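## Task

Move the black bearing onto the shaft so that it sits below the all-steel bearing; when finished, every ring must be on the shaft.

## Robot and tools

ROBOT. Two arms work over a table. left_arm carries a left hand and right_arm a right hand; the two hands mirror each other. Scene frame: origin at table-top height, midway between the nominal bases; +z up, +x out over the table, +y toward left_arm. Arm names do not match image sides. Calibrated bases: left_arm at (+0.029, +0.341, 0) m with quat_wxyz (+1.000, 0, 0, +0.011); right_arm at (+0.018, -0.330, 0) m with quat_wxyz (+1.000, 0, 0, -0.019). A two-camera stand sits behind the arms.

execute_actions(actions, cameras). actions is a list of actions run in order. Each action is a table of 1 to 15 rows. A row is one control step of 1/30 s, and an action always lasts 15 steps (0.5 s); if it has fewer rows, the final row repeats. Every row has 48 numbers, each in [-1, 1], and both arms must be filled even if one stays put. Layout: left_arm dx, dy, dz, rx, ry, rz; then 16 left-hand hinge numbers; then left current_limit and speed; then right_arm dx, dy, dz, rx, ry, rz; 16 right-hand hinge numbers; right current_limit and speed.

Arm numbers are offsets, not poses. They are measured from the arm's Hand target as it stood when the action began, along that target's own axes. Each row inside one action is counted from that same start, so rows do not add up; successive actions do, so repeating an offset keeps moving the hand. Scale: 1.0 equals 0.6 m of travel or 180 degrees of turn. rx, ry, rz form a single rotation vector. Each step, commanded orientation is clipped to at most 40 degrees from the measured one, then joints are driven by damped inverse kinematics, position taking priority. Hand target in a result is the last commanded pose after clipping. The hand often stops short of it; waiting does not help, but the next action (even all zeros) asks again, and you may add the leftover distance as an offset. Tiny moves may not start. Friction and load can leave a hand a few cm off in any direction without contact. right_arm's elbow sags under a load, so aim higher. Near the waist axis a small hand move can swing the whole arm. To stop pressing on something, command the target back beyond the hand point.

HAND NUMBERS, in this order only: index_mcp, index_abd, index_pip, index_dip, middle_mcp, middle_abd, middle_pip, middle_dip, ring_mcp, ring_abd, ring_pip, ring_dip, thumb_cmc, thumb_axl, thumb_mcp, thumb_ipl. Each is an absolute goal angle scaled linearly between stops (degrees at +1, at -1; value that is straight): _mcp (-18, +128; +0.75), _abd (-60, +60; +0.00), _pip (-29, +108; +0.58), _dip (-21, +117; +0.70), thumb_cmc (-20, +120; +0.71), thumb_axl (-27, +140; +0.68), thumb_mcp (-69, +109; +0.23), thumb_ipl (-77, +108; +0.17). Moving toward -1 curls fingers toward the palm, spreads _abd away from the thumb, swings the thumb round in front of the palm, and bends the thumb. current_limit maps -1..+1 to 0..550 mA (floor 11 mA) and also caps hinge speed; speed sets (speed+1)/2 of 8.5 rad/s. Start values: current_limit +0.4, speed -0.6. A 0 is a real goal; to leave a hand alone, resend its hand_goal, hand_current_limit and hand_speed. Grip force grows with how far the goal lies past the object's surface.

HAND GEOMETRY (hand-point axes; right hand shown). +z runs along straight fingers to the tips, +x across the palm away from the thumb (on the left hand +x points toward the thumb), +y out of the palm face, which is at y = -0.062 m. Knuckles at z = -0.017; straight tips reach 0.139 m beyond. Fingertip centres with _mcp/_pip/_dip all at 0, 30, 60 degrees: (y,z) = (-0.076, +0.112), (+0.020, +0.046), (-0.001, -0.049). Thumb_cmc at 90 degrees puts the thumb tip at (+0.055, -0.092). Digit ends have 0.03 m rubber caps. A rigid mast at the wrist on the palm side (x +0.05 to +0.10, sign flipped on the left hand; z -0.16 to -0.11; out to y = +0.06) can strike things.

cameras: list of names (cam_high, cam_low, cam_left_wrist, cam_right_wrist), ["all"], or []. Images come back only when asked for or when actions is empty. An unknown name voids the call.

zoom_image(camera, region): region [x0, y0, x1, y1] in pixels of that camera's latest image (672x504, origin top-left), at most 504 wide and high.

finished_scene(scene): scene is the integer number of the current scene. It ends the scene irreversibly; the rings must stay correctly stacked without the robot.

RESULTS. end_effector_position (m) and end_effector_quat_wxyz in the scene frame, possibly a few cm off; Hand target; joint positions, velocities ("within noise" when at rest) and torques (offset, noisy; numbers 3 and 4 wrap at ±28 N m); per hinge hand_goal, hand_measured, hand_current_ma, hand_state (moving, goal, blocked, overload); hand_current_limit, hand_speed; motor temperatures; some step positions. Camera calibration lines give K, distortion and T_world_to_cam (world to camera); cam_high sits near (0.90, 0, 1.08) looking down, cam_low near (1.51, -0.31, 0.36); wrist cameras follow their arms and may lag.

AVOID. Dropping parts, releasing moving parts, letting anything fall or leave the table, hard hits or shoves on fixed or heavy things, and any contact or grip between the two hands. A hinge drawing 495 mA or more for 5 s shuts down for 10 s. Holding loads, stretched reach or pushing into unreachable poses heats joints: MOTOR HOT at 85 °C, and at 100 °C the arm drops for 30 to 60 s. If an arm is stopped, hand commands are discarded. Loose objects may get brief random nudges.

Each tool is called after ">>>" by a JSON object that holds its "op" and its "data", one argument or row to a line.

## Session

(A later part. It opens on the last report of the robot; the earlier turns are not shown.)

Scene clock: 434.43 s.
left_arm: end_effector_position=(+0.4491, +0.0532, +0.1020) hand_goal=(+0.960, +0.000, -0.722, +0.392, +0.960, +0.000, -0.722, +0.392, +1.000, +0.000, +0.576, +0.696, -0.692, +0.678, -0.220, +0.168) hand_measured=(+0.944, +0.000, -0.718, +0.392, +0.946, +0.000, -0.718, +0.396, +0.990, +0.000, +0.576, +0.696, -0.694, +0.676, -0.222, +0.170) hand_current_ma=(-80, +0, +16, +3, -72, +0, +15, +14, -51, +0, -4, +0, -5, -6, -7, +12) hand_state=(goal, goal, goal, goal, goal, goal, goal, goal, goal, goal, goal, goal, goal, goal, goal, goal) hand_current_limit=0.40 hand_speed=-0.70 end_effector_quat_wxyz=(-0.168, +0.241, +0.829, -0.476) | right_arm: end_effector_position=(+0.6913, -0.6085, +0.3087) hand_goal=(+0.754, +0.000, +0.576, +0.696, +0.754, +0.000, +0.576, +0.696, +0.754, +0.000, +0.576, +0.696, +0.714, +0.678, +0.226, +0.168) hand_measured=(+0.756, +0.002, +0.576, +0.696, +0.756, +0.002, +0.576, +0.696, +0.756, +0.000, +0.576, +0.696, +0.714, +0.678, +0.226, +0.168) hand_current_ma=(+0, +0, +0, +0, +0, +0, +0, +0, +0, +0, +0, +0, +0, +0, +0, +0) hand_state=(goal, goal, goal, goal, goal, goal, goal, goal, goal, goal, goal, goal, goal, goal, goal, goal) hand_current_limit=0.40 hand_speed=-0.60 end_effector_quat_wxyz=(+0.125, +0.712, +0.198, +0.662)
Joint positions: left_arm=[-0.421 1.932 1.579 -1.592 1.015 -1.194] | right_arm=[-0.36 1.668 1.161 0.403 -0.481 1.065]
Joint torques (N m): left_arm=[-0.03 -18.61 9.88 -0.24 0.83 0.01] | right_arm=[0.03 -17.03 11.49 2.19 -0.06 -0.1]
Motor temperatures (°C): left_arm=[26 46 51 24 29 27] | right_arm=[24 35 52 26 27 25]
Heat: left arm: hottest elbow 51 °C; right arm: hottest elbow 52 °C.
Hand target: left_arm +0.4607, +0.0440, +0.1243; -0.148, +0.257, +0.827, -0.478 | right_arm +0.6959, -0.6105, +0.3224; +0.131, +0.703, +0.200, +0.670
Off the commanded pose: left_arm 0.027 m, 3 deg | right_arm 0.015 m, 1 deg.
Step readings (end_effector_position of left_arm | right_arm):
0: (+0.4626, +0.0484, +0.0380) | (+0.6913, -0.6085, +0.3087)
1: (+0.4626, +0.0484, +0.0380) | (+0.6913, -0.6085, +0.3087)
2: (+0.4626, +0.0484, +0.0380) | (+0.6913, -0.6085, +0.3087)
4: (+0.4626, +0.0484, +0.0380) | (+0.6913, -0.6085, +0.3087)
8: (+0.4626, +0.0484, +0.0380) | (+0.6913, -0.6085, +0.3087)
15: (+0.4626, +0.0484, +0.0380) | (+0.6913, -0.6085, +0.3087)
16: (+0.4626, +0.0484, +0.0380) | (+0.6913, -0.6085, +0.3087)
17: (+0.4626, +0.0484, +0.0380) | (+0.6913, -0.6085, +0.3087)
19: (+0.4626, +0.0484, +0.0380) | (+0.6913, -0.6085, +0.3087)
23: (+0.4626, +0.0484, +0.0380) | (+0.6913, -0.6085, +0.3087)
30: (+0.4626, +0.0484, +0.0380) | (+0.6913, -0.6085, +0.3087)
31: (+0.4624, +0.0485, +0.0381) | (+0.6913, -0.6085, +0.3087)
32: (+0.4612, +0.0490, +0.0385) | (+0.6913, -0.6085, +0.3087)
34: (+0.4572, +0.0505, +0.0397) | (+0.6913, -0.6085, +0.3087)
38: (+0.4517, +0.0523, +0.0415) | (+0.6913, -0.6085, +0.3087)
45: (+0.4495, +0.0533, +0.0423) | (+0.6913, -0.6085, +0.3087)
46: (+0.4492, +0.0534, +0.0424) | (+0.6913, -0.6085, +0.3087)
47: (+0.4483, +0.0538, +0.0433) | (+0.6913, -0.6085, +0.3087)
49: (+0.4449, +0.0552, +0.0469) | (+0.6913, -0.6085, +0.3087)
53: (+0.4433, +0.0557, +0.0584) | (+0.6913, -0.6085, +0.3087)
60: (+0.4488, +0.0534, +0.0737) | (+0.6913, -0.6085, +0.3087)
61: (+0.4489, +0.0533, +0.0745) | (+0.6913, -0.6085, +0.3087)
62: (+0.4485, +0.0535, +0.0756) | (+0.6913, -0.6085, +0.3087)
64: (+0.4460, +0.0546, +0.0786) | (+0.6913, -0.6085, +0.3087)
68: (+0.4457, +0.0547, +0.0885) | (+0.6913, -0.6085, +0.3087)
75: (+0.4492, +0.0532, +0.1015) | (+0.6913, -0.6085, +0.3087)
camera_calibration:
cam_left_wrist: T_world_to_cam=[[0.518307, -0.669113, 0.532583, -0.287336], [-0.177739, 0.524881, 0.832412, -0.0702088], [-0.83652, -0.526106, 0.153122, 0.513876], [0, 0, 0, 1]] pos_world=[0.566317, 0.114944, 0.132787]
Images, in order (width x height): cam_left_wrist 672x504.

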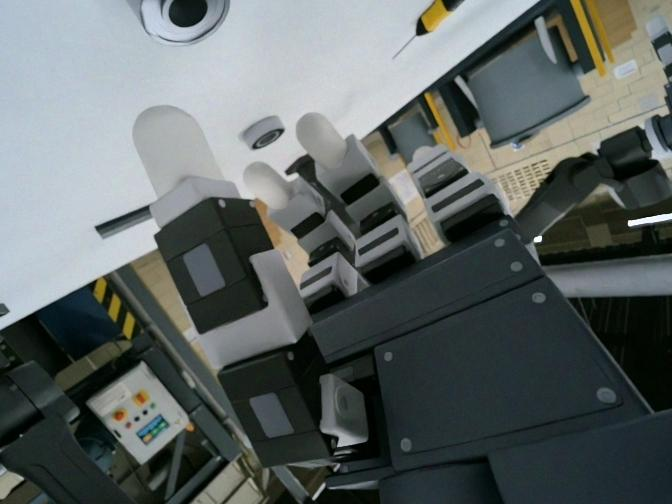

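>>> {"op": "execute_actions", "data": {
  "actions": [
    [[0.0223,-0.0308,0.0633,0,0.0212,0.0122,0.959,0,-0.723,0.391,0.959,0,-0.723,0.391,1,0,0.576,0.696,-0.693,0.678,-0.22,0.168,0.4,-0.7,0,0,0,0,0,0,0.754,0,0.576,0.696,0.754,0,0.576,0.696,0.754,0,0.576,0.696,0.714,0.678,0.226,0.168,0.4,-0.6]],
    [[0.017,-0.0315,0.0645,0,0.0212,0.0122,0.959,0,-0.723,0.391,0.959,0,-0.723,0.391,1,0,0.576,0.696,-0.693,0.678,-0.22,0.168,0.4,-0.7,0,0,0,0,0,0,0.754,0,0.576,0.696,0.754,0,0.576,0.696,0.754,0,0.576,0.696,0.714,0.678,0.226,0.168,0.4,-0.6]],
    [[0.0115,-0.0322,0.0655,0,0.0212,0.0122,0.959,0,-0.723,0.391,0.959,0,-0.723,0.391,1,0,0.576,0.696,-0.693,0.678,-0.22,0.168,0.4,-0.7,0,0,0,0,0,0,0.754,0,0.576,0.696,0.754,0,0.576,0.696,0.754,0,0.576,0.696,0.714,0.678,0.226,0.168,0.4,-0.6]],
    [[0.0058,-0.0325,0.0662,0,0.0212,0.0122,0.959,0,-0.723,0.391,0.959,0,-0.723,0.391,1,0,0.576,0.696,-0.693,0.678,-0.22,0.168,0.4,-0.7,0,0,0,0,0,0,0.754,0,0.576,0.696,0.754,0,0.576,0.696,0.754,0,0.576,0.696,0.714,0.678,0.226,0.168,0.4,-0.6]],
    [[0.0002,-0.0327,0.0665,0,0.0212,0.0122,0.959,0,-0.723,0.391,0.959,0,-0.723,0.391,1,0,0.576,0.696,-0.693,0.678,-0.22,0.168,0.4,-0.7,0,0,0,0,0,0,0.754,0,0.576,0.696,0.754,0,0.576,0.696,0.754,0,0.576,0.696,0.714,0.678,0.226,0.168,0.4,-0.6]]
  ],
  "cameras": ["cam_left_wrist"]
}}

>>> {"op": "zoom_image", "data": {
  "camera": "cam_left_wrist",
  "region": [90, 0, 330, 190]
}}

Scene clock: 466.37 s.
left_arm: end_effector_position=(+0.2833, -0.0932, +0.1017) hand_goal=(+0.960, +0.000, -0.722, +0.392, +0.960, +0.000, -0.722, +0.392, +1.000, +0.000, +0.576, +0.696, -0.692, +0.678, -0.220, +0.168) hand_measured=(+0.944, +0.000, -0.720, +0.392, +0.946, +0.000, -0.720, +0.396, +0.990, +0.000, +0.576, +0.696, -0.694, +0.676, -0.220, +0.170) hand_current_ma=(-78, +0, +12, +3, -70, +0, +11, +14, -51, +0, -4, +0, -5, -6, -3, +11) hand_state=(goal, goal, goal, goal, goal, goal, goal, goal, goal, goal, goal, goal, goal, goal, goal, goal) hand_current_limit=0.40 hand_speed=-0.70 end_effector_quat_wxyz=(-0.246, +0.410, +0.762, -0.437) | right_arm: end_effector_position=(+0.6913, -0.6085, +0.3087) hand_goal=(+0.754, +0.000, +0.576, +0.696, +0.754, +0.000, +0.576, +0.696, +0.754, +0.000, +0.576, +0.696, +0.714, +0.678, +0.226, +0.168) hand_measured=(+0.756, +0.002, +0.576, +0.696, +0.756, +0.002, +0.576, +0.696, +0.756, +0.000, +0.576, +0.696, +0.714, +0.678, +0.226, +0.168) hand_current_ma=(+0, +0, +0, +0, +0, +0, +0, +0, +0, +0, +0, +0, +0, +0, +0, +0) hand_state=(goal, goal, goal, goal, goal, goal, goal, goal, goal, goal, goal, goal, goal, goal, goal, goal) hand_current_limit=0.40 hand_speed=-0.60 end_effector_quat_wxyz=(+0.125, +0.712, +0.198, +0.662)
Joint positions: left_arm=[-0.855 1.878 1.505 -1.491 1.026 -1.251] | right_arm=[-0.36 1.668 1.161 0.403 -0.481 1.065]
Joint torques (N m): left_arm=[1.26 -18.2 6.3 0.68 0.81 -0.04] | right_arm=[-0.15 -17.03 11.49 2.28 -0.08 -0.09]
Heat: left arm: hottest elbow 54 °C; right arm: hottest elbow 52 °C.
Hand target: left_arm +0.2856, -0.0915, +0.1095; -0.237, +0.410, +0.763, -0.440 | right_arm +0.6959, -0.6105, +0.3224; +0.131, +0.703, +0.200, +0.670
Off the commanded pose: left_arm 0.008 m, 1 deg | right_arm 0.015 m, 1 deg.
Step readings (end_effector_position of left_arm | right_arm):
0: (+0.4491, +0.0532, +0.1020) | (+0.6913, -0.6085, +0.3087)
1: (+0.4487, +0.0528, +0.1020) | (+0.6913, -0.6085, +0.3087)
2: (+0.4481, +0.0518, +0.1020) | (+0.6913, -0.6085, +0.3087)
4: (+0.4450, +0.0473, +0.1027) | (+0.6913, -0.6085, +0.3087)
8: (+0.4320, +0.0294, +0.1062) | (+0.6913, -0.6085, +0.3087)
15: (+0.4195, +0.0134, +0.1116) | (+0.6913, -0.6085, +0.3087)
16: (+0.4195, +0.0134, +0.1116) | (+0.6913, -0.6085, +0.3087)
17: (+0.4190, +0.0128, +0.1111) | (+0.6913, -0.6085, +0.3087)
19: (+0.4163, +0.0119, +0.1099) | (+0.6913, -0.6085, +0.3087)
23: (+0.4018, +0.0023, +0.1082) | (+0.6913, -0.6085, +0.3087)
30: (+0.3878, -0.0131, +0.1082) | (+0.6913, -0.6085, +0.3087)
31: (+0.3879, -0.0132, +0.1083) | (+0.6913, -0.6085, +0.3087)
32: (+0.3869, -0.0141, +0.1080) | (+0.6913, -0.6085, +0.3087)
34: (+0.3836, -0.0153, +0.1071) | (+0.6913, -0.6085, +0.3087)
38: (+0.3682, -0.0259, +0.1058) | (+0.6913, -0.6085, +0.3087)
45: (+0.3523, -0.0403, +0.1052) | (+0.6913, -0.6085, +0.3087)
46: (+0.3523, -0.0403, +0.1053) | (+0.6913, -0.6085, +0.3087)
47: (+0.3515, -0.0411, +0.1050) | (+0.6913, -0.6085, +0.3087)
49: (+0.3490, -0.0430, +0.1043) | (+0.6913, -0.6085, +0.3087)
53: (+0.3339, -0.0539, +0.1030) | (+0.6913, -0.6085, +0.3087)
60: (+0.3168, -0.0670, +0.1025) | (+0.6913, -0.6085, +0.3087)
61: (+0.3169, -0.0671, +0.1025) | (+0.6913, -0.6085, +0.3087)
62: (+0.3162, -0.0680, +0.1024) | (+0.6913, -0.6085, +0.3087)
64: (+0.3144, -0.0707, +0.1020) | (+0.6913, -0.6085, +0.3087)
68: (+0.2999, -0.0822, +0.1017) | (+0.6913, -0.6085, +0.3087)
75: (+0.2815, -0.0941, +0.1017) | (+0.6913, -0.6085, +0.3087)
camera_calibration:
cam_left_wrist: T_world_to_cam=[[0.202563, -0.805539, 0.556844, -0.224892], [0.0236098, 0.572484, 0.819576, -0.0738214], [-0.978985, -0.152869, 0.134983, 0.375151], [0, 0, 0, 1]] pos_world=[0.414565, -0.0815487, 0.135093]
Images, in order (width x height): cam_left_wrist 672x504.

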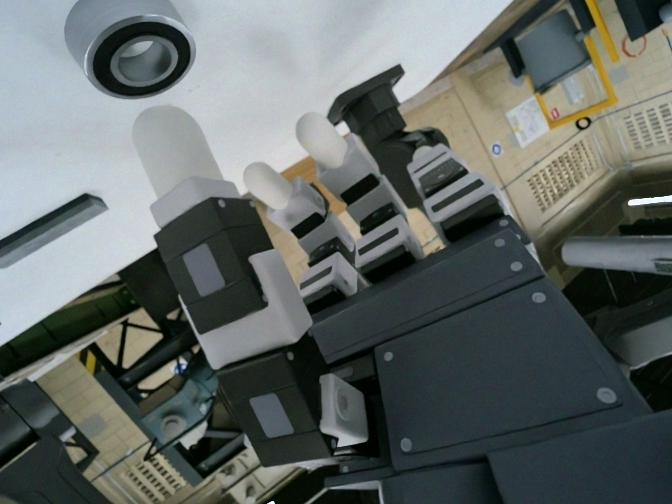

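Scaled by 2.100 from the camera's 672x504 image, which has a finer 960x720 frame.

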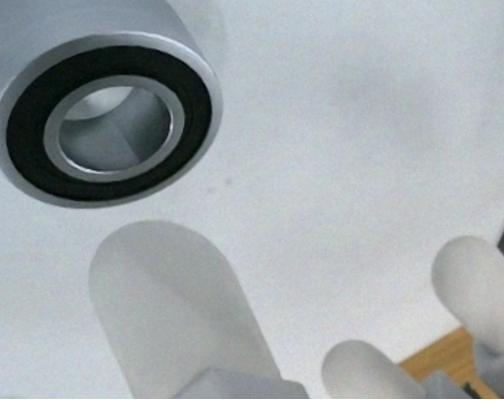

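>>> {"op": "execute_actions", "data": {
  "actions": [
    [[0.0153,0.0384,0.0244,0,0,0,0.959,0,-0.723,0.391,0.959,0,-0.723,0.391,1,0,0.576,0.696,-0.693,0.678,-0.24,0.168,0.4,-0.7,0,0,0,0,0,0,0.754,0,0.576,0.696,0.754,0,0.576,0.696,0.754,0,0.576,0.696,0.714,0.678,0.226,0.168,0.4,-0.6]],
    [[0.0153,0.0384,0.0244,0,0,0,0.959,0,-0.723,0.391,0.959,0,-0.723,0.391,1,0,0.576,0.696,-0.693,0.678,-0.24,0.168,0.4,-0.7,0,0,0,0,0,0,0.754,0,0.576,0.696,0.754,0,0.576,0.696,0.754,0,0.576,0.696,0.714,0.678,0.226,0.168,0.4,-0.6]]
  ],
  "cameras": ["cam_left_wrist"]
}}

>>> {"op": "zoom_image", "data": {
  "camera": "cam_left_wrist",
  "region": [120, 30, 360, 220]
}}

Scene clock: 490.20 s.
left_arm: end_effector_position=(+0.2705, -0.0792, +0.0561) hand_goal=(+0.960, +0.000, -0.722, +0.392, +0.960, +0.000, -0.722, +0.392, +1.000, +0.000, +0.576, +0.696, -0.692, +0.678, -0.240, +0.168) hand_measured=(+0.944, +0.000, -0.720, +0.392, +0.946, +0.000, -0.720, +0.396, +0.990, +0.000, +0.576, +0.696, -0.694, +0.676, -0.236, +0.170) hand_current_ma=(-76, +0, +12, +3, -68, +0, +11, +14, -51, +0, -4, +0, -5, -6, +21, +11) hand_state=(goal, goal, goal, goal, goal, goal, goal, goal, goal, goal, goal, goal, goal, goal, goal, goal) hand_current_limit=0.40 hand_speed=-0.70 end_effector_quat_wxyz=(-0.240, +0.414, +0.760, -0.440) | right_arm: end_effector_position=(+0.6913, -0.6085, +0.3087) hand_goal=(+0.754, +0.000, +0.576, +0.696, +0.754, +0.000, +0.576, +0.696, +0.754, +0.000, +0.576, +0.696, +0.714, +0.678, +0.226, +0.168) hand_measured=(+0.756, +0.002, +0.576, +0.696, +0.756, +0.002, +0.576, +0.696, +0.756, +0.000, +0.576, +0.696, +0.714, +0.678, +0.226, +0.168) hand_current_ma=(+0, +0, +0, +0, +0, +0, +0, +0, +0, +0, +0, +0, +0, +0, +0, +0) hand_state=(goal, goal, goal, goal, goal, goal, goal, goal, goal, goal, goal, goal, goal, goal, goal, goal) hand_current_limit=0.40 hand_speed=-0.60 end_effector_quat_wxyz=(+0.125, +0.712, +0.198, +0.662)
Joint positions: left_arm=[-0.855 1.874 1.37 -1.343 1.026 -1.252] | right_arm=[-0.36 1.668 1.161 0.403 -0.481 1.065]
Joint torques (N m): left_arm=[1.32 -16.15 5.97 0.66 0.84 -0.02] | right_arm=[-0.21 -17.2 11.44 2.21 -0.07 -0.09]
Heat: left arm: hottest elbow 52 °C; right arm: hottest elbow 52 °C.
Hand target: left_arm +0.2736, -0.0775, +0.0551; -0.237, +0.410, +0.763, -0.440 | right_arm +0.6959, -0.6105, +0.3224; +0.131, +0.703, +0.200, +0.670
Off the commanded pose: left_arm 0.004 m, 1 deg | right_arm 0.015 m, 1 deg.
Step readings (end_effector_position of left_arm | right_arm):
0: (+0.2832, -0.0931, +0.1017) | (+0.6913, -0.6085, +0.3087)
1: (+0.2832, -0.0931, +0.1014) | (+0.6913, -0.6085, +0.3087)
2: (+0.2832, -0.0932, +0.0998) | (+0.6913, -0.6085, +0.3087)
4: (+0.2819, -0.0918, +0.0945) | (+0.6913, -0.6085, +0.3087)
8: (+0.2763, -0.0855, +0.0819) | (+0.6913, -0.6085, +0.3087)
15: (+0.2762, -0.0854, +0.0783) | (+0.6913, -0.6085, +0.3087)
16: (+0.2762, -0.0855, +0.0779) | (+0.6913, -0.6085, +0.3087)
17: (+0.2763, -0.0856, +0.0763) | (+0.6913, -0.6085, +0.3087)
19: (+0.2756, -0.0849, +0.0710) | (+0.6913, -0.6085, +0.3087)
23: (+0.2702, -0.0788, +0.0594) | (+0.6913, -0.6085, +0.3087)
30: (+0.2702, -0.0789, +0.0562) | (+0.6913, -0.6085, +0.3087)
camera_calibration:
cam_left_wrist: T_world_to_cam=[[0.196867, -0.798641, 0.568697, -0.184262], [0.0147983, 0.582403, 0.812765, -0.0405365], [-0.980318, -0.151591, 0.126475, 0.371928], [0, 0, 0, 1]] pos_world=[0.401483, -0.0671693, 0.0906963]
Images, in order (width x height): cam_left_wrist 672x504.

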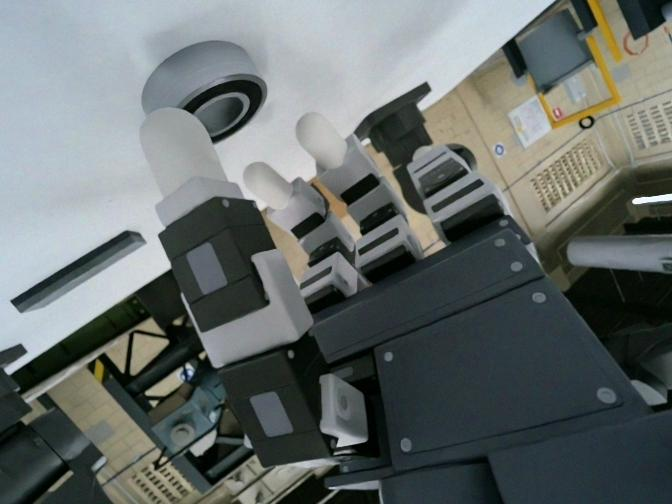

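Scaled by 2.100 from the camera's 672x504 image, which has a finer 960x720 frame.

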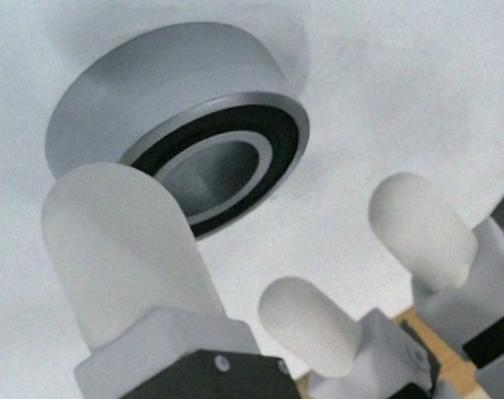

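>>> {"op": "execute_actions", "data": {
  "actions": [
    [[-0.0018,0.0387,0.0132,0,0,0,0.959,0,-0.723,0.391,0.959,0,-0.723,0.391,1,0,0.576,0.696,-0.693,0.678,-0.24,0.168,0.4,-0.7,0,0,0,0,0,0,0.754,0,0.576,0.696,0.754,0,0.576,0.696,0.754,0,0.576,0.696,0.714,0.678,0.226,0.168,0.4,-0.6]]
  ],
  "cameras": ["cam_left_wrist"]
}}

>>> {"op": "zoom_image", "data": {
  "camera": "cam_left_wrist",
  "region": [120, 40, 360, 220]
}}

Scene clock: 506.43 s.
left_arm: end_effector_position=(+0.2755, -0.0782, +0.0426) hand_goal=(+0.960, +0.000, -0.722, +0.392, +0.960, +0.000, -0.722, +0.392, +1.000, +0.000, +0.576, +0.696, -0.692, +0.678, -0.240, +0.168) hand_measured=(+0.944, +0.000, -0.720, +0.392, +0.946, +0.000, -0.720, +0.396, +0.990, +0.000, +0.576, +0.696, -0.694, +0.676, -0.236, +0.170) hand_current_ma=(-76, +0, +12, +3, -68, +0, +11, +14, -51, +0, -4, +0, -5, -6, +20, +11) hand_state=(goal, goal, goal, goal, goal, goal, goal, goal, goal, goal, goal, goal, goal, goal, goal, goal) hand_current_limit=0.40 hand_speed=-0.70 end_effector_quat_wxyz=(-0.234, +0.413, +0.762, -0.441) | right_arm: end_effector_position=(+0.6913, -0.6085, +0.3087) hand_goal=(+0.754, +0.000, +0.576, +0.696, +0.754, +0.000, +0.576, +0.696, +0.754, +0.000, +0.576, +0.696, +0.714, +0.678, +0.226, +0.168) hand_measured=(+0.756, +0.002, +0.576, +0.696, +0.756, +0.002, +0.576, +0.696, +0.756, +0.000, +0.576, +0.696, +0.714, +0.678, +0.226, +0.168) hand_current_ma=(+0, +0, +0, +0, +0, +0, +0, +0, +0, +0, +0, +0, +0, +0, +0, +0) hand_state=(goal, goal, goal, goal, goal, goal, goal, goal, goal, goal, goal, goal, goal, goal, goal, goal) hand_current_limit=0.40 hand_speed=-0.60 end_effector_quat_wxyz=(+0.125, +0.712, +0.198, +0.662)
Joint positions: left_arm=[-0.847 1.89 1.356 -1.304 1.025 -1.252] | right_arm=[-0.36 1.668 1.161 0.403 -0.481 1.065]
Joint torques (N m): left_arm=[1.03 -14.86 5.75 0.49 0.78 0.16] | right_arm=[-0.03 -17.26 11.51 2.21 -0.08 -0.09]
Heat: left arm: hottest elbow 52 °C; right arm: hottest elbow 52 °C.
Hand target: left_arm +0.2780, -0.0757, +0.0310; -0.237, +0.410, +0.763, -0.440 | right_arm +0.6959, -0.6105, +0.3224; +0.131, +0.703, +0.200, +0.670
Off the commanded pose: left_arm 0.012 m, 0 deg | right_arm 0.015 m, 1 deg.
Step readings (end_effector_position of left_arm | right_arm):
0: (+0.2705, -0.0792, +0.0561) | (+0.6913, -0.6085, +0.3087)
1: (+0.2706, -0.0793, +0.0561) | (+0.6913, -0.6085, +0.3087)
2: (+0.2713, -0.0795, +0.0556) | (+0.6913, -0.6085, +0.3087)
4: (+0.2735, -0.0800, +0.0539) | (+0.6913, -0.6085, +0.3087)
8: (+0.2747, -0.0797, +0.0492) | (+0.6913, -0.6085, +0.3087)
15: (+0.2751, -0.0783, +0.0426) | (+0.6913, -0.6085, +0.3087)
camera_calibration:
cam_left_wrist: T_world_to_cam=[[0.199782, -0.793673, 0.574604, -0.177438], [0.00443181, 0.587152, 0.809464, -0.0268455], [-0.97983, -0.15917, 0.12082, 0.378152], [0, 0, 0, 1]] pos_world=[0.406093, -0.0648749, 0.0779988]
Images, in order (width x height): cam_left_wrist 672x504.

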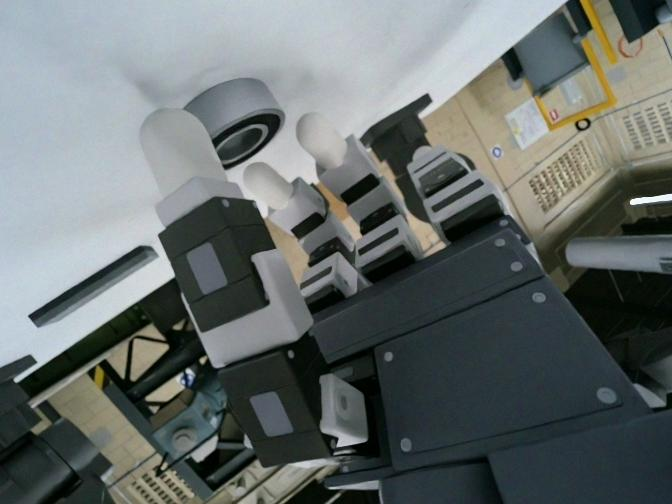

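Scaled by 2.100 from the camera's 672x504 image, which has a finer 960x720 frame.

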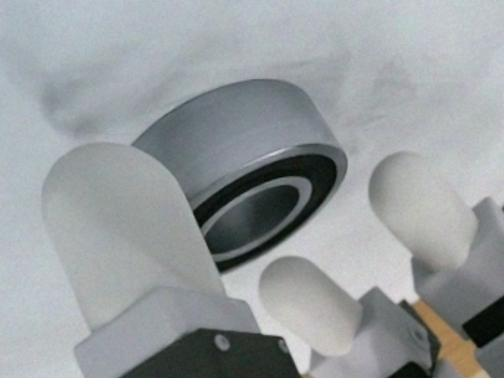

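>>> {"op": "execute_actions", "data": {
  "actions": []
}}

>>> {"op": "zoom_image", "data": {
  "camera": "cam_low",
  "region": [280, 195, 350, 245]
}}

>>> {"op": "zoom_image", "data": {
  "camera": "cam_high",
  "region": [270, 150, 370, 250]
}}

Scene clock: 534.53 s.
left_arm: end_effector_position=(+0.2755, -0.0782, +0.0426) hand_goal=(+0.960, +0.000, -0.722, +0.392, +0.960, +0.000, -0.722, +0.392, +1.000, +0.000, +0.576, +0.696, -0.692, +0.678, -0.240, +0.168) hand_measured=(+0.944, +0.000, -0.720, +0.392, +0.946, +0.000, -0.720, +0.396, +0.990, +0.000, +0.576, +0.696, -0.694, +0.676, -0.236, +0.170) hand_current_ma=(-76, +0, +12, +3, -68, +0, +11, +14, -51, +0, -4, +0, -5, -6, +20, +11) hand_state=(goal, goal, goal, goal, goal, goal, goal, goal, goal, goal, goal, goal, goal, goal, goal, goal) hand_current_limit=0.40 hand_speed=-0.70 end_effector_quat_wxyz=(-0.234, +0.413, +0.762, -0.441) | right_arm: end_effector_position=(+0.6913, -0.6085, +0.3087) hand_goal=(+0.754, +0.000, +0.576, +0.696, +0.754, +0.000, +0.576, +0.696, +0.754, +0.000, +0.576, +0.696, +0.714, +0.678, +0.226, +0.168) hand_measured=(+0.756, +0.002, +0.576, +0.696, +0.756, +0.002, +0.576, +0.696, +0.756, +0.000, +0.576, +0.696, +0.714, +0.678, +0.226, +0.168) hand_current_ma=(+0, +0, +0, +0, +0, +0, +0, +0, +0, +0, +0, +0, +0, +0, +0, +0) hand_state=(goal, goal, goal, goal, goal, goal, goal, goal, goal, goal, goal, goal, goal, goal, goal, goal) hand_current_limit=0.40 hand_speed=-0.60 end_effector_quat_wxyz=(+0.125, +0.712, +0.198, +0.662)
Joint positions: left_arm=[-0.847 1.89 1.356 -1.304 1.025 -1.252] | right_arm=[-0.36 1.668 1.161 0.403 -0.481 1.065]
Joint velocities: within noise
Joint torques (N m): left_arm=[0.97 -14.1 5.89 0.53 0.76 0.13] | right_arm=[-0.21 -17.08 11.47 2.18 -0.07 -0.09]
Motor temperatures (°C): left_arm=[26 42 50 24 29 27] | right_arm=[24 36 53 26 27 25]
Heat: left arm: hottest elbow 50 °C; right arm: hottest elbow 53 °C.
Hand target: left_arm +0.2780, -0.0757, +0.0310; -0.237, +0.410, +0.763, -0.440 | right_arm +0.6959, -0.6105, +0.3224; +0.131, +0.703, +0.200, +0.670
Off the commanded pose: left_arm 0.012 m, 0 deg | right_arm 0.015 m, 1 deg.
camera_calibration:
cam_left_wrist: T_world_to_cam=[[0.199782, -0.793673, 0.574604, -0.177438], [0.00443181, 0.587152, 0.809464, -0.0268455], [-0.97983, -0.15917, 0.12082, 0.378152], [0, 0, 0, 1]] pos_world=[0.406093, -0.0648749, 0.0779988]
cam_right_wrist: T_world_to_cam=[[0.0107575, -0.905061, -0.425146, -0.401031], [-0.813072, 0.239573, -0.530583, 0.825415], [0.582064, 0.351382, -0.733303, 0.161237], [0, 0, 0, 1]] pos_world=[0.581586, -0.617361, 0.385691]

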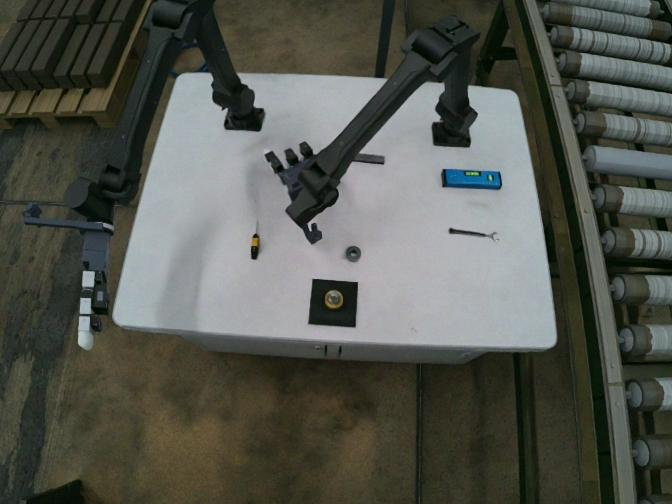

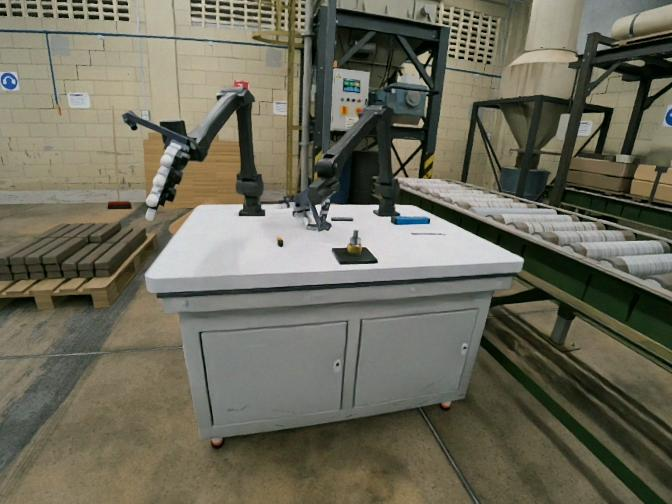

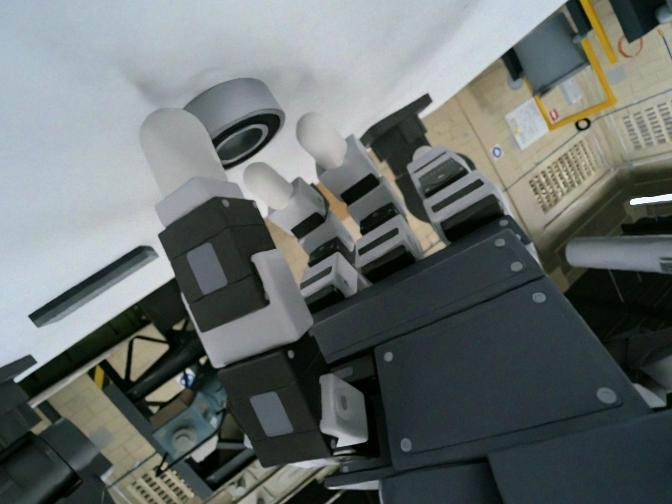

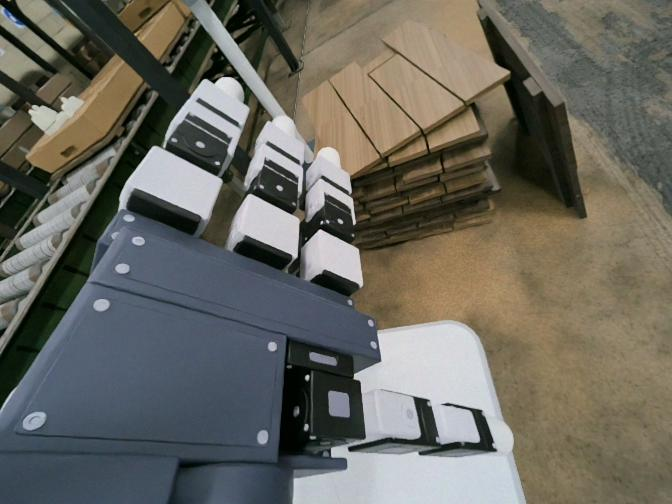

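Scaled by 7.200 from the camera's 672x504 image, which has a finer 960x720 frame.

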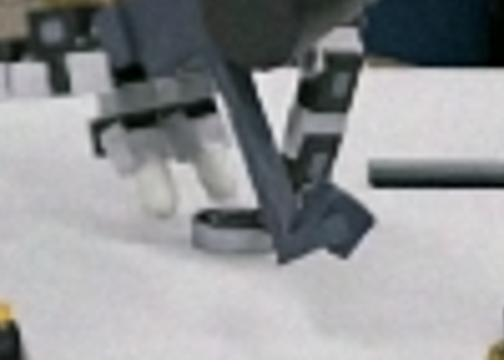

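Scaled by 5.040 from the camera's 672x504 image, which has a finer 960x720 frame.

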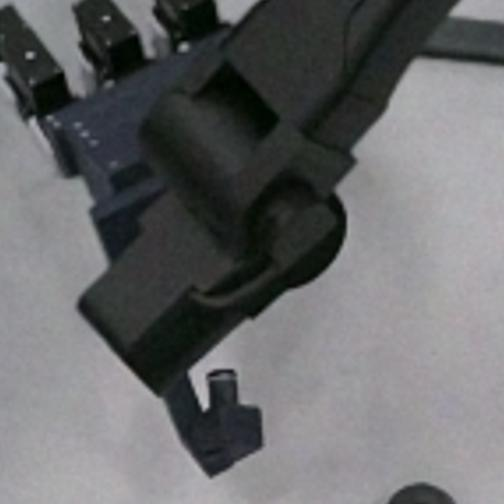

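>>> {"op": "execute_actions", "data": {
  "actions": [
    [[0,0.0115,0.0065,-0.022,0,0,0.959,0,-0.723,0.391,0.959,0,-0.723,0.391,1,0,0.576,0.696,-0.693,0.678,-0.25,0.168,0.4,-0.7,0,0,0,0,0,0,0.754,0,0.576,0.696,0.754,0,0.576,0.696,0.754,0,0.576,0.696,0.714,0.678,0.226,0.168,0.4,-0.6]],
    [[0,0.0087,0.005,0,0,0,0.9,0,-0.723,0.391,0.9,0,-0.723,0.391,1,0,0.576,0.696,-0.693,0.678,-0.265,0.168,0.4,-0.7,0,0,0,0,0,0,0.754,0,0.576,0.696,0.754,0,0.576,0.696,0.754,0,0.576,0.696,0.714,0.678,0.226,0.168,0.4,-0.6]]
  ],
  "cameras": ["cam_left_wrist","cam_low"]
}}

>>> {"op": "zoom_image", "data": {
  "camera": "cam_left_wrist",
  "region": [120, 40, 360, 220]
}}

>>> {"op": "zoom_image", "data": {
  "camera": "cam_low",
  "region": [280, 195, 350, 245]
}}

Scene clock: 576.27 s.
left_arm: end_effector_position=(+0.2827, -0.0769, +0.0312) hand_goal=(+0.900, +0.000, -0.722, +0.392, +0.900, +0.000, -0.722, +0.392, +1.000, +0.000, +0.576, +0.696, -0.692, +0.678, -0.264, +0.168) hand_measured=(+0.896, +0.000, -0.718, +0.392, +0.932, +0.000, -0.722, +0.390, +0.990, +0.000, +0.576, +0.696, -0.700, +0.674, -0.244, +0.176) hand_current_ma=(-16, +0, +13, +3, +161, +0, -2, -9, -51, +0, -4, +0, -35, -21, +115, +51) hand_state=(goal, goal, goal, goal, blocked, goal, goal, goal, goal, goal, goal, goal, goal, goal, goal, goal) hand_current_limit=0.40 hand_speed=-0.70 end_effector_quat_wxyz=(-0.220, +0.414, +0.778, -0.419) | right_arm: end_effector_position=(+0.6913, -0.6085, +0.3087) hand_goal=(+0.754, +0.000, +0.576, +0.696, +0.754, +0.000, +0.576, +0.696, +0.754, +0.000, +0.576, +0.696, +0.714, +0.678, +0.226, +0.168) hand_measured=(+0.756, +0.002, +0.576, +0.696, +0.756, +0.002, +0.576, +0.696, +0.756, +0.000, +0.576, +0.696, +0.714, +0.678, +0.226, +0.168) hand_current_ma=(+0, +0, +0, +0, +0, +0, +0, +0, +0, +0, +0, +0, +0, +0, +0, +0) hand_state=(goal, goal, goal, goal, goal, goal, goal, goal, goal, goal, goal, goal, goal, goal, goal, goal) hand_current_limit=0.40 hand_speed=-0.60 end_effector_quat_wxyz=(+0.125, +0.712, +0.198, +0.662)
Joint positions: left_arm=[-0.853 1.89 1.343 -1.234 0.971 -1.314] | right_arm=[-0.36 1.668 1.161 0.403 -0.481 1.065]
Joint torques (N m): left_arm=[0.32 -14.92 4.88 1.26 0.48 0.12] | right_arm=[0.03 -17.14 11.47 2.29 -0.06 -0.09]
Heat: left arm: hottest elbow 48 °C; right arm: hottest elbow 53 °C.
Hand target: left_arm +0.2784, -0.0754, +0.0170; -0.223, +0.418, +0.778, -0.414 | right_arm +0.6959, -0.6105, +0.3224; +0.131, +0.703, +0.200, +0.670
Off the commanded pose: left_arm 0.015 m, 1 deg | right_arm 0.015 m, 1 deg.
Step readings (end_effector_position of left_arm | right_arm):
0: (+0.2755, -0.0782, +0.0426) | (+0.6913, -0.6085, +0.3087)
1: (+0.2759, -0.0781, +0.0423) | (+0.6913, -0.6085, +0.3087)
2: (+0.2777, -0.0776, +0.0407) | (+0.6913, -0.6085, +0.3087)
4: (+0.2823, -0.0768, +0.0363) | (+0.6913, -0.6085, +0.3087)
8: (+0.2837, -0.0765, +0.0319) | (+0.6913, -0.6085, +0.3087)
15: (+0.2832, -0.0766, +0.0315) | (+0.6913, -0.6085, +0.3087)
16: (+0.2833, -0.0767, +0.0315) | (+0.6913, -0.6085, +0.3087)
17: (+0.2832, -0.0768, +0.0315) | (+0.6913, -0.6085, +0.3087)
19: (+0.2830, -0.0771, +0.0315) | (+0.6913, -0.6085, +0.3087)
23: (+0.2830, -0.0771, +0.0315) | (+0.6913, -0.6085, +0.3087)
30: (+0.2827, -0.0769, +0.0312) | (+0.6913, -0.6085, +0.3087)
camera_calibration:
cam_left_wrist: T_world_to_cam=[[0.183603, -0.811674, 0.554504, -0.167475], [-0.0428531, 0.556948, 0.829441, -0.00799637], [-0.982066, -0.17605, 0.0674743, 0.387821], [0, 0, 0, 1]] pos_world=[0.411272, -0.0632061, 0.0733303]
Images, in order (width x height): cam_low 672x504, cam_left_wrist 672x504.

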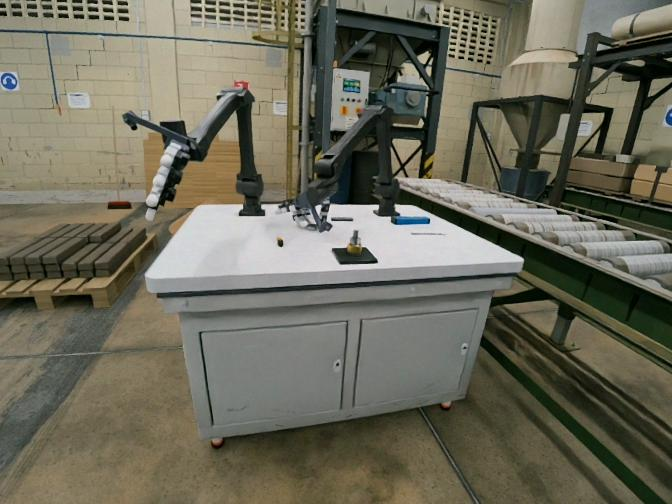

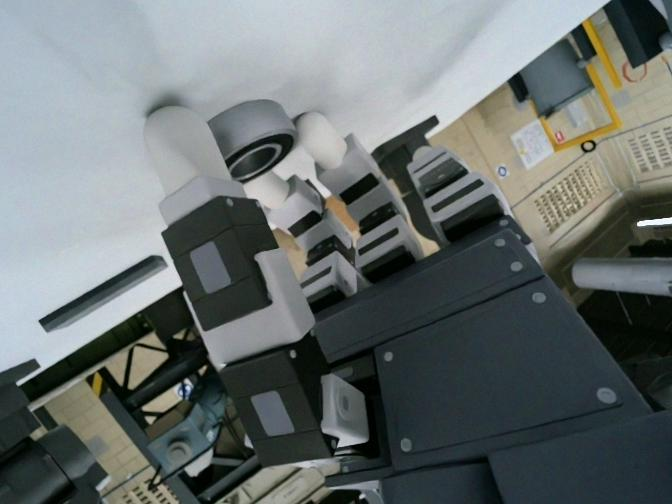

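Scaled by 2.100 from the camera's 672x504 image, which has a finer 960x720 frame.

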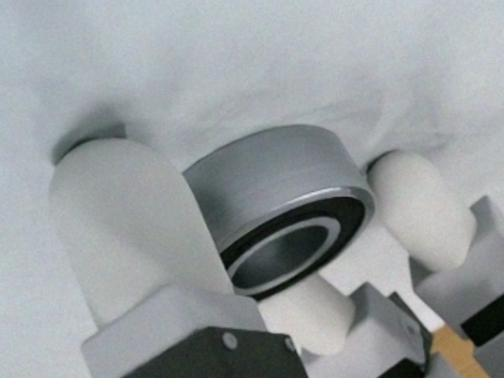

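Scaled by 7.200 from the camera's 672x504 image, which has a finer 960x720 frame.

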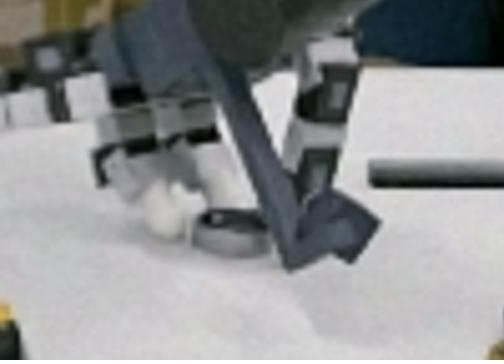

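>>> {"op": "execute_actions", "data": {
  "actions": [
    [[0,-0.0083,-0.0055,0,0,0,0.85,0,-0.723,0.391,0.89,0,-0.723,0.391,1,0,0.576,0.696,-0.693,0.678,-0.265,0.168,0.4,-0.8,0,0,0,0,0,0,0.754,0,0.576,0.696,0.754,0,0.576,0.696,0.754,0,0.576,0.696,0.714,0.678,0.226,0.168,0.4,-0.6]],
    [[0,0,0,0,0,0,0.82,0,-0.723,0.391,0.84,0,-0.723,0.391,1,0,0.576,0.696,-0.693,0.678,-0.28,0.168,0.4,-0.8,0,0,0,0,0,0,0.754,0,0.576,0.696,0.754,0,0.576,0.696,0.754,0,0.576,0.696,0.714,0.678,0.226,0.168,0.4,-0.6]]
  ],
  "cameras": ["cam_left_wrist","cam_low"]
}}

>>> {"op": "zoom_image", "data": {
  "camera": "cam_left_wrist",
  "region": [120, 40, 360, 220]
}}

Scene clock: 619.30 s.
left_arm: end_effector_position=(+0.2790, -0.0795, +0.0320) hand_goal=(+0.820, +0.000, -0.722, +0.392, +0.840, +0.000, -0.722, +0.392, +1.000, +0.000, +0.576, +0.696, -0.692, +0.678, -0.280, +0.168) hand_measured=(+0.816, +0.000, -0.718, +0.392, +0.884, +0.000, -0.722, +0.390, +0.990, +0.000, +0.576, +0.696, -0.696, +0.676, -0.254, +0.178) hand_current_ma=(-15, +0, +16, +3, +227, +0, -2, -13, -51, +0, -4, +0, -14, -14, +161, +63) hand_state=(goal, goal, goal, goal, blocked, goal, goal, goal, goal, goal, goal, goal, goal, goal, blocked, goal) hand_current_limit=0.40 hand_speed=-0.80 end_effector_quat_wxyz=(-0.222, +0.416, +0.775, -0.420) | right_arm: end_effector_position=(+0.6913, -0.6085, +0.3087) hand_goal=(+0.754, +0.000, +0.576, +0.696, +0.754, +0.000, +0.576, +0.696, +0.754, +0.000, +0.576, +0.696, +0.714, +0.678, +0.226, +0.168) hand_measured=(+0.756, +0.002, +0.576, +0.696, +0.756, +0.002, +0.576, +0.696, +0.756, +0.000, +0.576, +0.696, +0.714, +0.678, +0.226, +0.168) hand_current_ma=(+0, +0, +0, +0, +0, +0, +0, +0, +0, +0, +0, +0, +0, +0, +0, +0) hand_state=(goal, goal, goal, goal, goal, goal, goal, goal, goal, goal, goal, goal, goal, goal, goal, goal) hand_current_limit=0.40 hand_speed=-0.60 end_effector_quat_wxyz=(+0.125, +0.712, +0.198, +0.662)
Joint positions: left_arm=[-0.86 1.889 1.343 -1.234 0.976 -1.314] | right_arm=[-0.36 1.668 1.161 0.403 -0.481 1.065]
Joint torques (N m): left_arm=[1.08 -15.27 5.23 0.83 0.29 0.1] | right_arm=[-0.15 -17.03 11.47 2.25 -0.07 -0.08]
Heat: left arm: hottest elbow 47 °C; right arm: hottest elbow 53 °C.
Hand target: left_arm +0.2784, -0.0754, +0.0230; -0.223, +0.418, +0.778, -0.414 | right_arm +0.6959, -0.6105, +0.3224; +0.131, +0.703, +0.200, +0.670
Off the commanded pose: left_arm 0.010 m, 1 deg | right_arm 0.015 m, 1 deg.
Step readings (end_effector_position of left_arm | right_arm):
0: (+0.2827, -0.0769, +0.0312) | (+0.6913, -0.6085, +0.3087)
1: (+0.2827, -0.0769, +0.0312) | (+0.6913, -0.6085, +0.3087)
2: (+0.2826, -0.0770, +0.0312) | (+0.6913, -0.6085, +0.3087)
4: (+0.2826, -0.0770, +0.0314) | (+0.6913, -0.6085, +0.3087)
8: (+0.2826, -0.0770, +0.0314) | (+0.6913, -0.6085, +0.3087)
15: (+0.2826, -0.0770, +0.0314) | (+0.6913, -0.6085, +0.3087)
16: (+0.2826, -0.0770, +0.0314) | (+0.6913, -0.6085, +0.3087)
17: (+0.2826, -0.0770, +0.0315) | (+0.6913, -0.6085, +0.3087)
19: (+0.2815, -0.0779, +0.0319) | (+0.6913, -0.6085, +0.3087)
23: (+0.2793, -0.0793, +0.0320) | (+0.6913, -0.6085, +0.3087)
30: (+0.2790, -0.0795, +0.0320) | (+0.6913, -0.6085, +0.3087)
camera_calibration:
cam_left_wrist: T_world_to_cam=[[0.179924, -0.810761, 0.55704, -0.168365], [-0.0366021, 0.560371, 0.827432, -0.00880587], [-0.982999, -0.169264, 0.0711487, 0.384331], [0, 0, 0, 1]] pos_world=[0.407768, -0.0665162, 0.0737278]
Images, in order (width x height): cam_low 672x504, cam_left_wrist 672x504.

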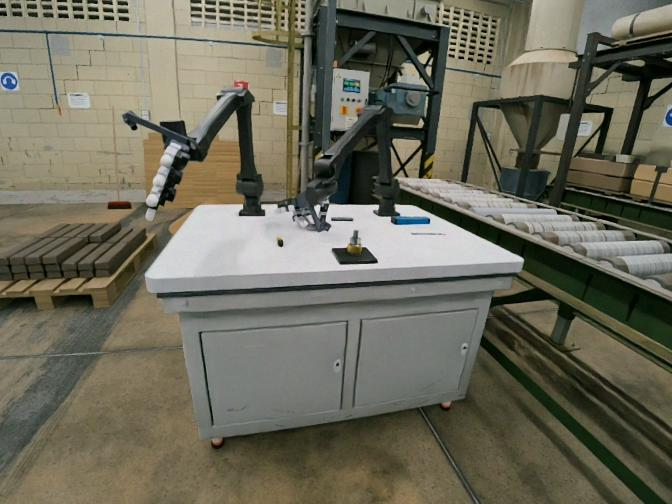

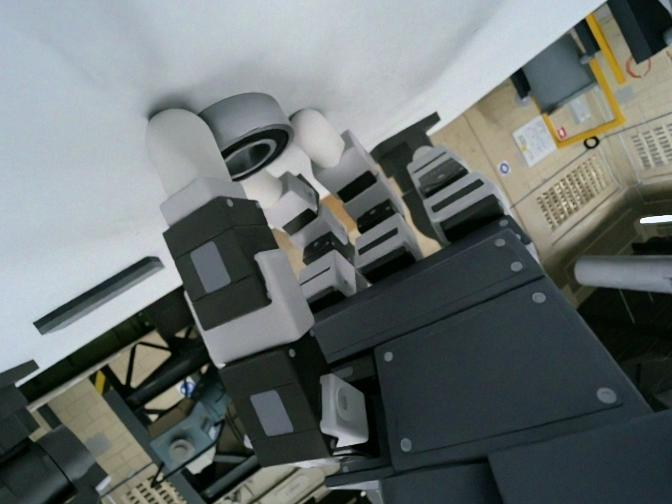

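Scaled by 2.100 from the camera's 672x504 image, which has a finer 960x720 frame.

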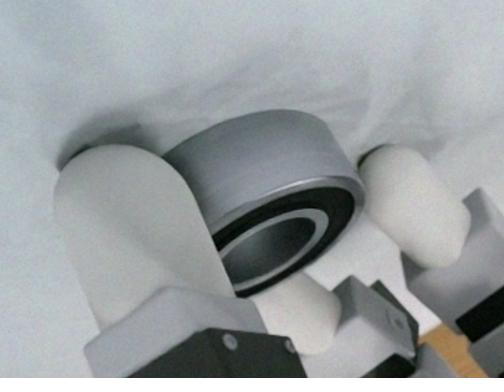

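>>> {"op": "execute_actions", "data": {
  "actions": [
    [[0,-0.018,-0.012,0,0,0,0.83,0,-0.723,0.391,0.85,0,-0.723,0.391,1,0,0.576,0.696,-0.693,0.678,-0.265,0.168,0.4,-0.8,0,0,0,0,0,0,0.754,0,0.576,0.696,0.754,0,0.576,0.696,0.754,0,0.576,0.696,0.714,0.678,0.226,0.168,0.4,-0.6]]
  ],
  "cameras": ["cam_left_wrist","cam_low"]
}}

>>> {"op": "zoom_image", "data": {
  "camera": "cam_left_wrist",
  "region": [120, 40, 360, 220]
}}

>>> {"op": "zoom_image", "data": {
  "camera": "cam_low",
  "region": [290, 200, 340, 240]
}}

Scene clock: 638.07 s.
left_arm: end_effector_position=(+0.2779, -0.0783, +0.0327) hand_goal=(+0.830, +0.000, -0.722, +0.392, +0.850, +0.000, -0.722, +0.392, +1.000, +0.000, +0.576, +0.696, -0.692, +0.678, -0.264, +0.168) hand_measured=(+0.818, +0.000, -0.718, +0.392, +0.884, +0.000, -0.722, +0.390, +0.990, +0.000, +0.576, +0.696, -0.694, +0.676, -0.252, +0.178) hand_current_ma=(-58, +0, +16, +3, +175, +0, -1, -13, -51, +0, -4, +0, -12, -13, +69, +57) hand_state=(goal, goal, goal, goal, blocked, goal, goal, goal, goal, goal, goal, goal, goal, goal, goal, goal) hand_current_limit=0.40 hand_speed=-0.80 end_effector_quat_wxyz=(-0.224, +0.415, +0.776, -0.420) | right_arm: end_effector_position=(+0.6913, -0.6085, +0.3087) hand_goal=(+0.754, +0.000, +0.576, +0.696, +0.754, +0.000, +0.576, +0.696, +0.754, +0.000, +0.576, +0.696, +0.714, +0.678, +0.226, +0.168) hand_measured=(+0.756, +0.002, +0.576, +0.696, +0.756, +0.002, +0.576, +0.696, +0.756, +0.000, +0.576, +0.696, +0.714, +0.678, +0.226, +0.168) hand_current_ma=(+0, +0, +0, +0, +0, +0, +0, +0, +0, +0, +0, +0, +0, +0, +0, +0) hand_state=(goal, goal, goal, goal, goal, goal, goal, goal, goal, goal, goal, goal, goal, goal, goal, goal) hand_current_limit=0.40 hand_speed=-0.60 end_effector_quat_wxyz=(+0.125, +0.712, +0.198, +0.662)
Joint positions: left_arm=[-0.86 1.888 1.343 -1.24 0.976 -1.314] | right_arm=[-0.36 1.668 1.161 0.403 -0.481 1.065]
Joint torques (N m): left_arm=[1.14 -16.56 6.24 0.01 0.31 0.09] | right_arm=[-0.15 -17.14 11.49 2.26 -0.09 -0.09]
Heat: left arm: hottest elbow 47 °C; right arm: hottest elbow 53 °C.
Hand target: left_arm +0.2783, -0.0755, +0.0359; -0.223, +0.418, +0.778, -0.414 | right_arm +0.6959, -0.6105, +0.3224; +0.131, +0.703, +0.200, +0.670
Off the commanded pose: left_arm 0.004 m, 1 deg | right_arm 0.015 m, 1 deg.
Step readings (end_effector_position of left_arm | right_arm):
0: (+0.2790, -0.0795, +0.0320) | (+0.6913, -0.6085, +0.3087)
1: (+0.2790, -0.0795, +0.0320) | (+0.6913, -0.6085, +0.3087)
2: (+0.2790, -0.0795, +0.0320) | (+0.6913, -0.6085, +0.3087)
4: (+0.2789, -0.0794, +0.0322) | (+0.6913, -0.6085, +0.3087)
8: (+0.2781, -0.0785, +0.0326) | (+0.6913, -0.6085, +0.3087)
15: (+0.2779, -0.0783, +0.0327) | (+0.6913, -0.6085, +0.3087)
camera_calibration:
cam_left_wrist: T_world_to_cam=[[0.182222, -0.813274, 0.552613, -0.168268], [-0.0332365, 0.556607, 0.830111, -0.0113819], [-0.982696, -0.169631, 0.0743953, 0.383209], [0, 0, 0, 1]] pos_world=[0.406861, -0.0655086, 0.0739264]
Images, in order (width x height): cam_low 672x504, cam_left_wrist 672x504.

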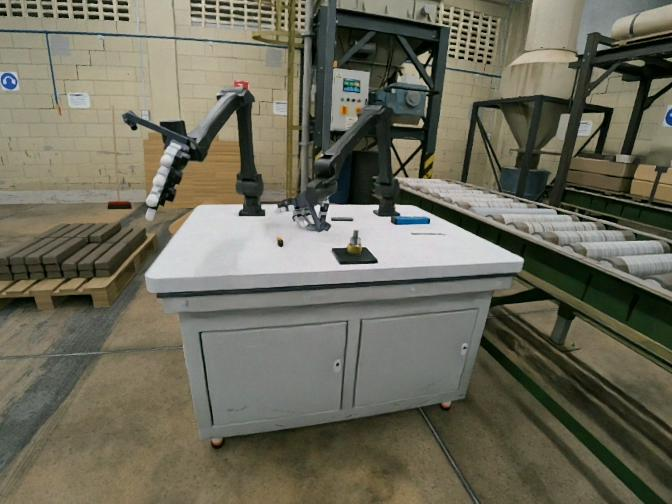

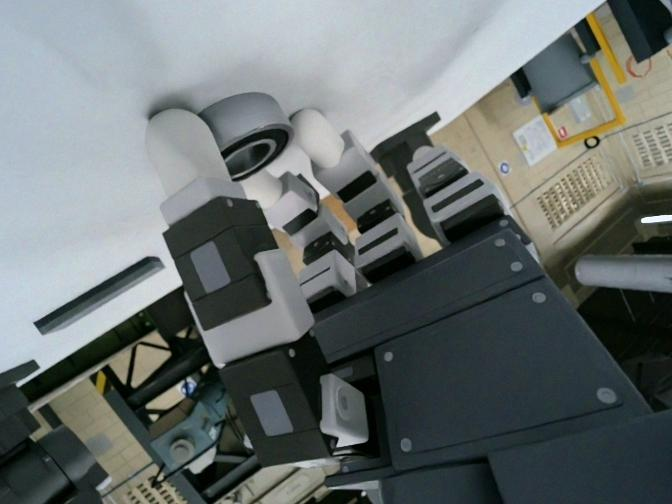

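Scaled by 2.100 from the camera's 672x504 image, which has a finer 960x720 frame.

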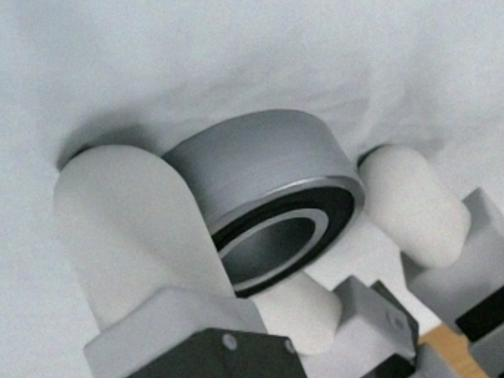

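Scaled by 10.080 from the camera's 672x504 image, which has a finer 960x720 frame.

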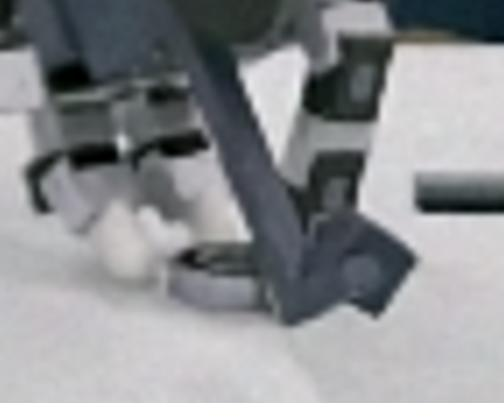

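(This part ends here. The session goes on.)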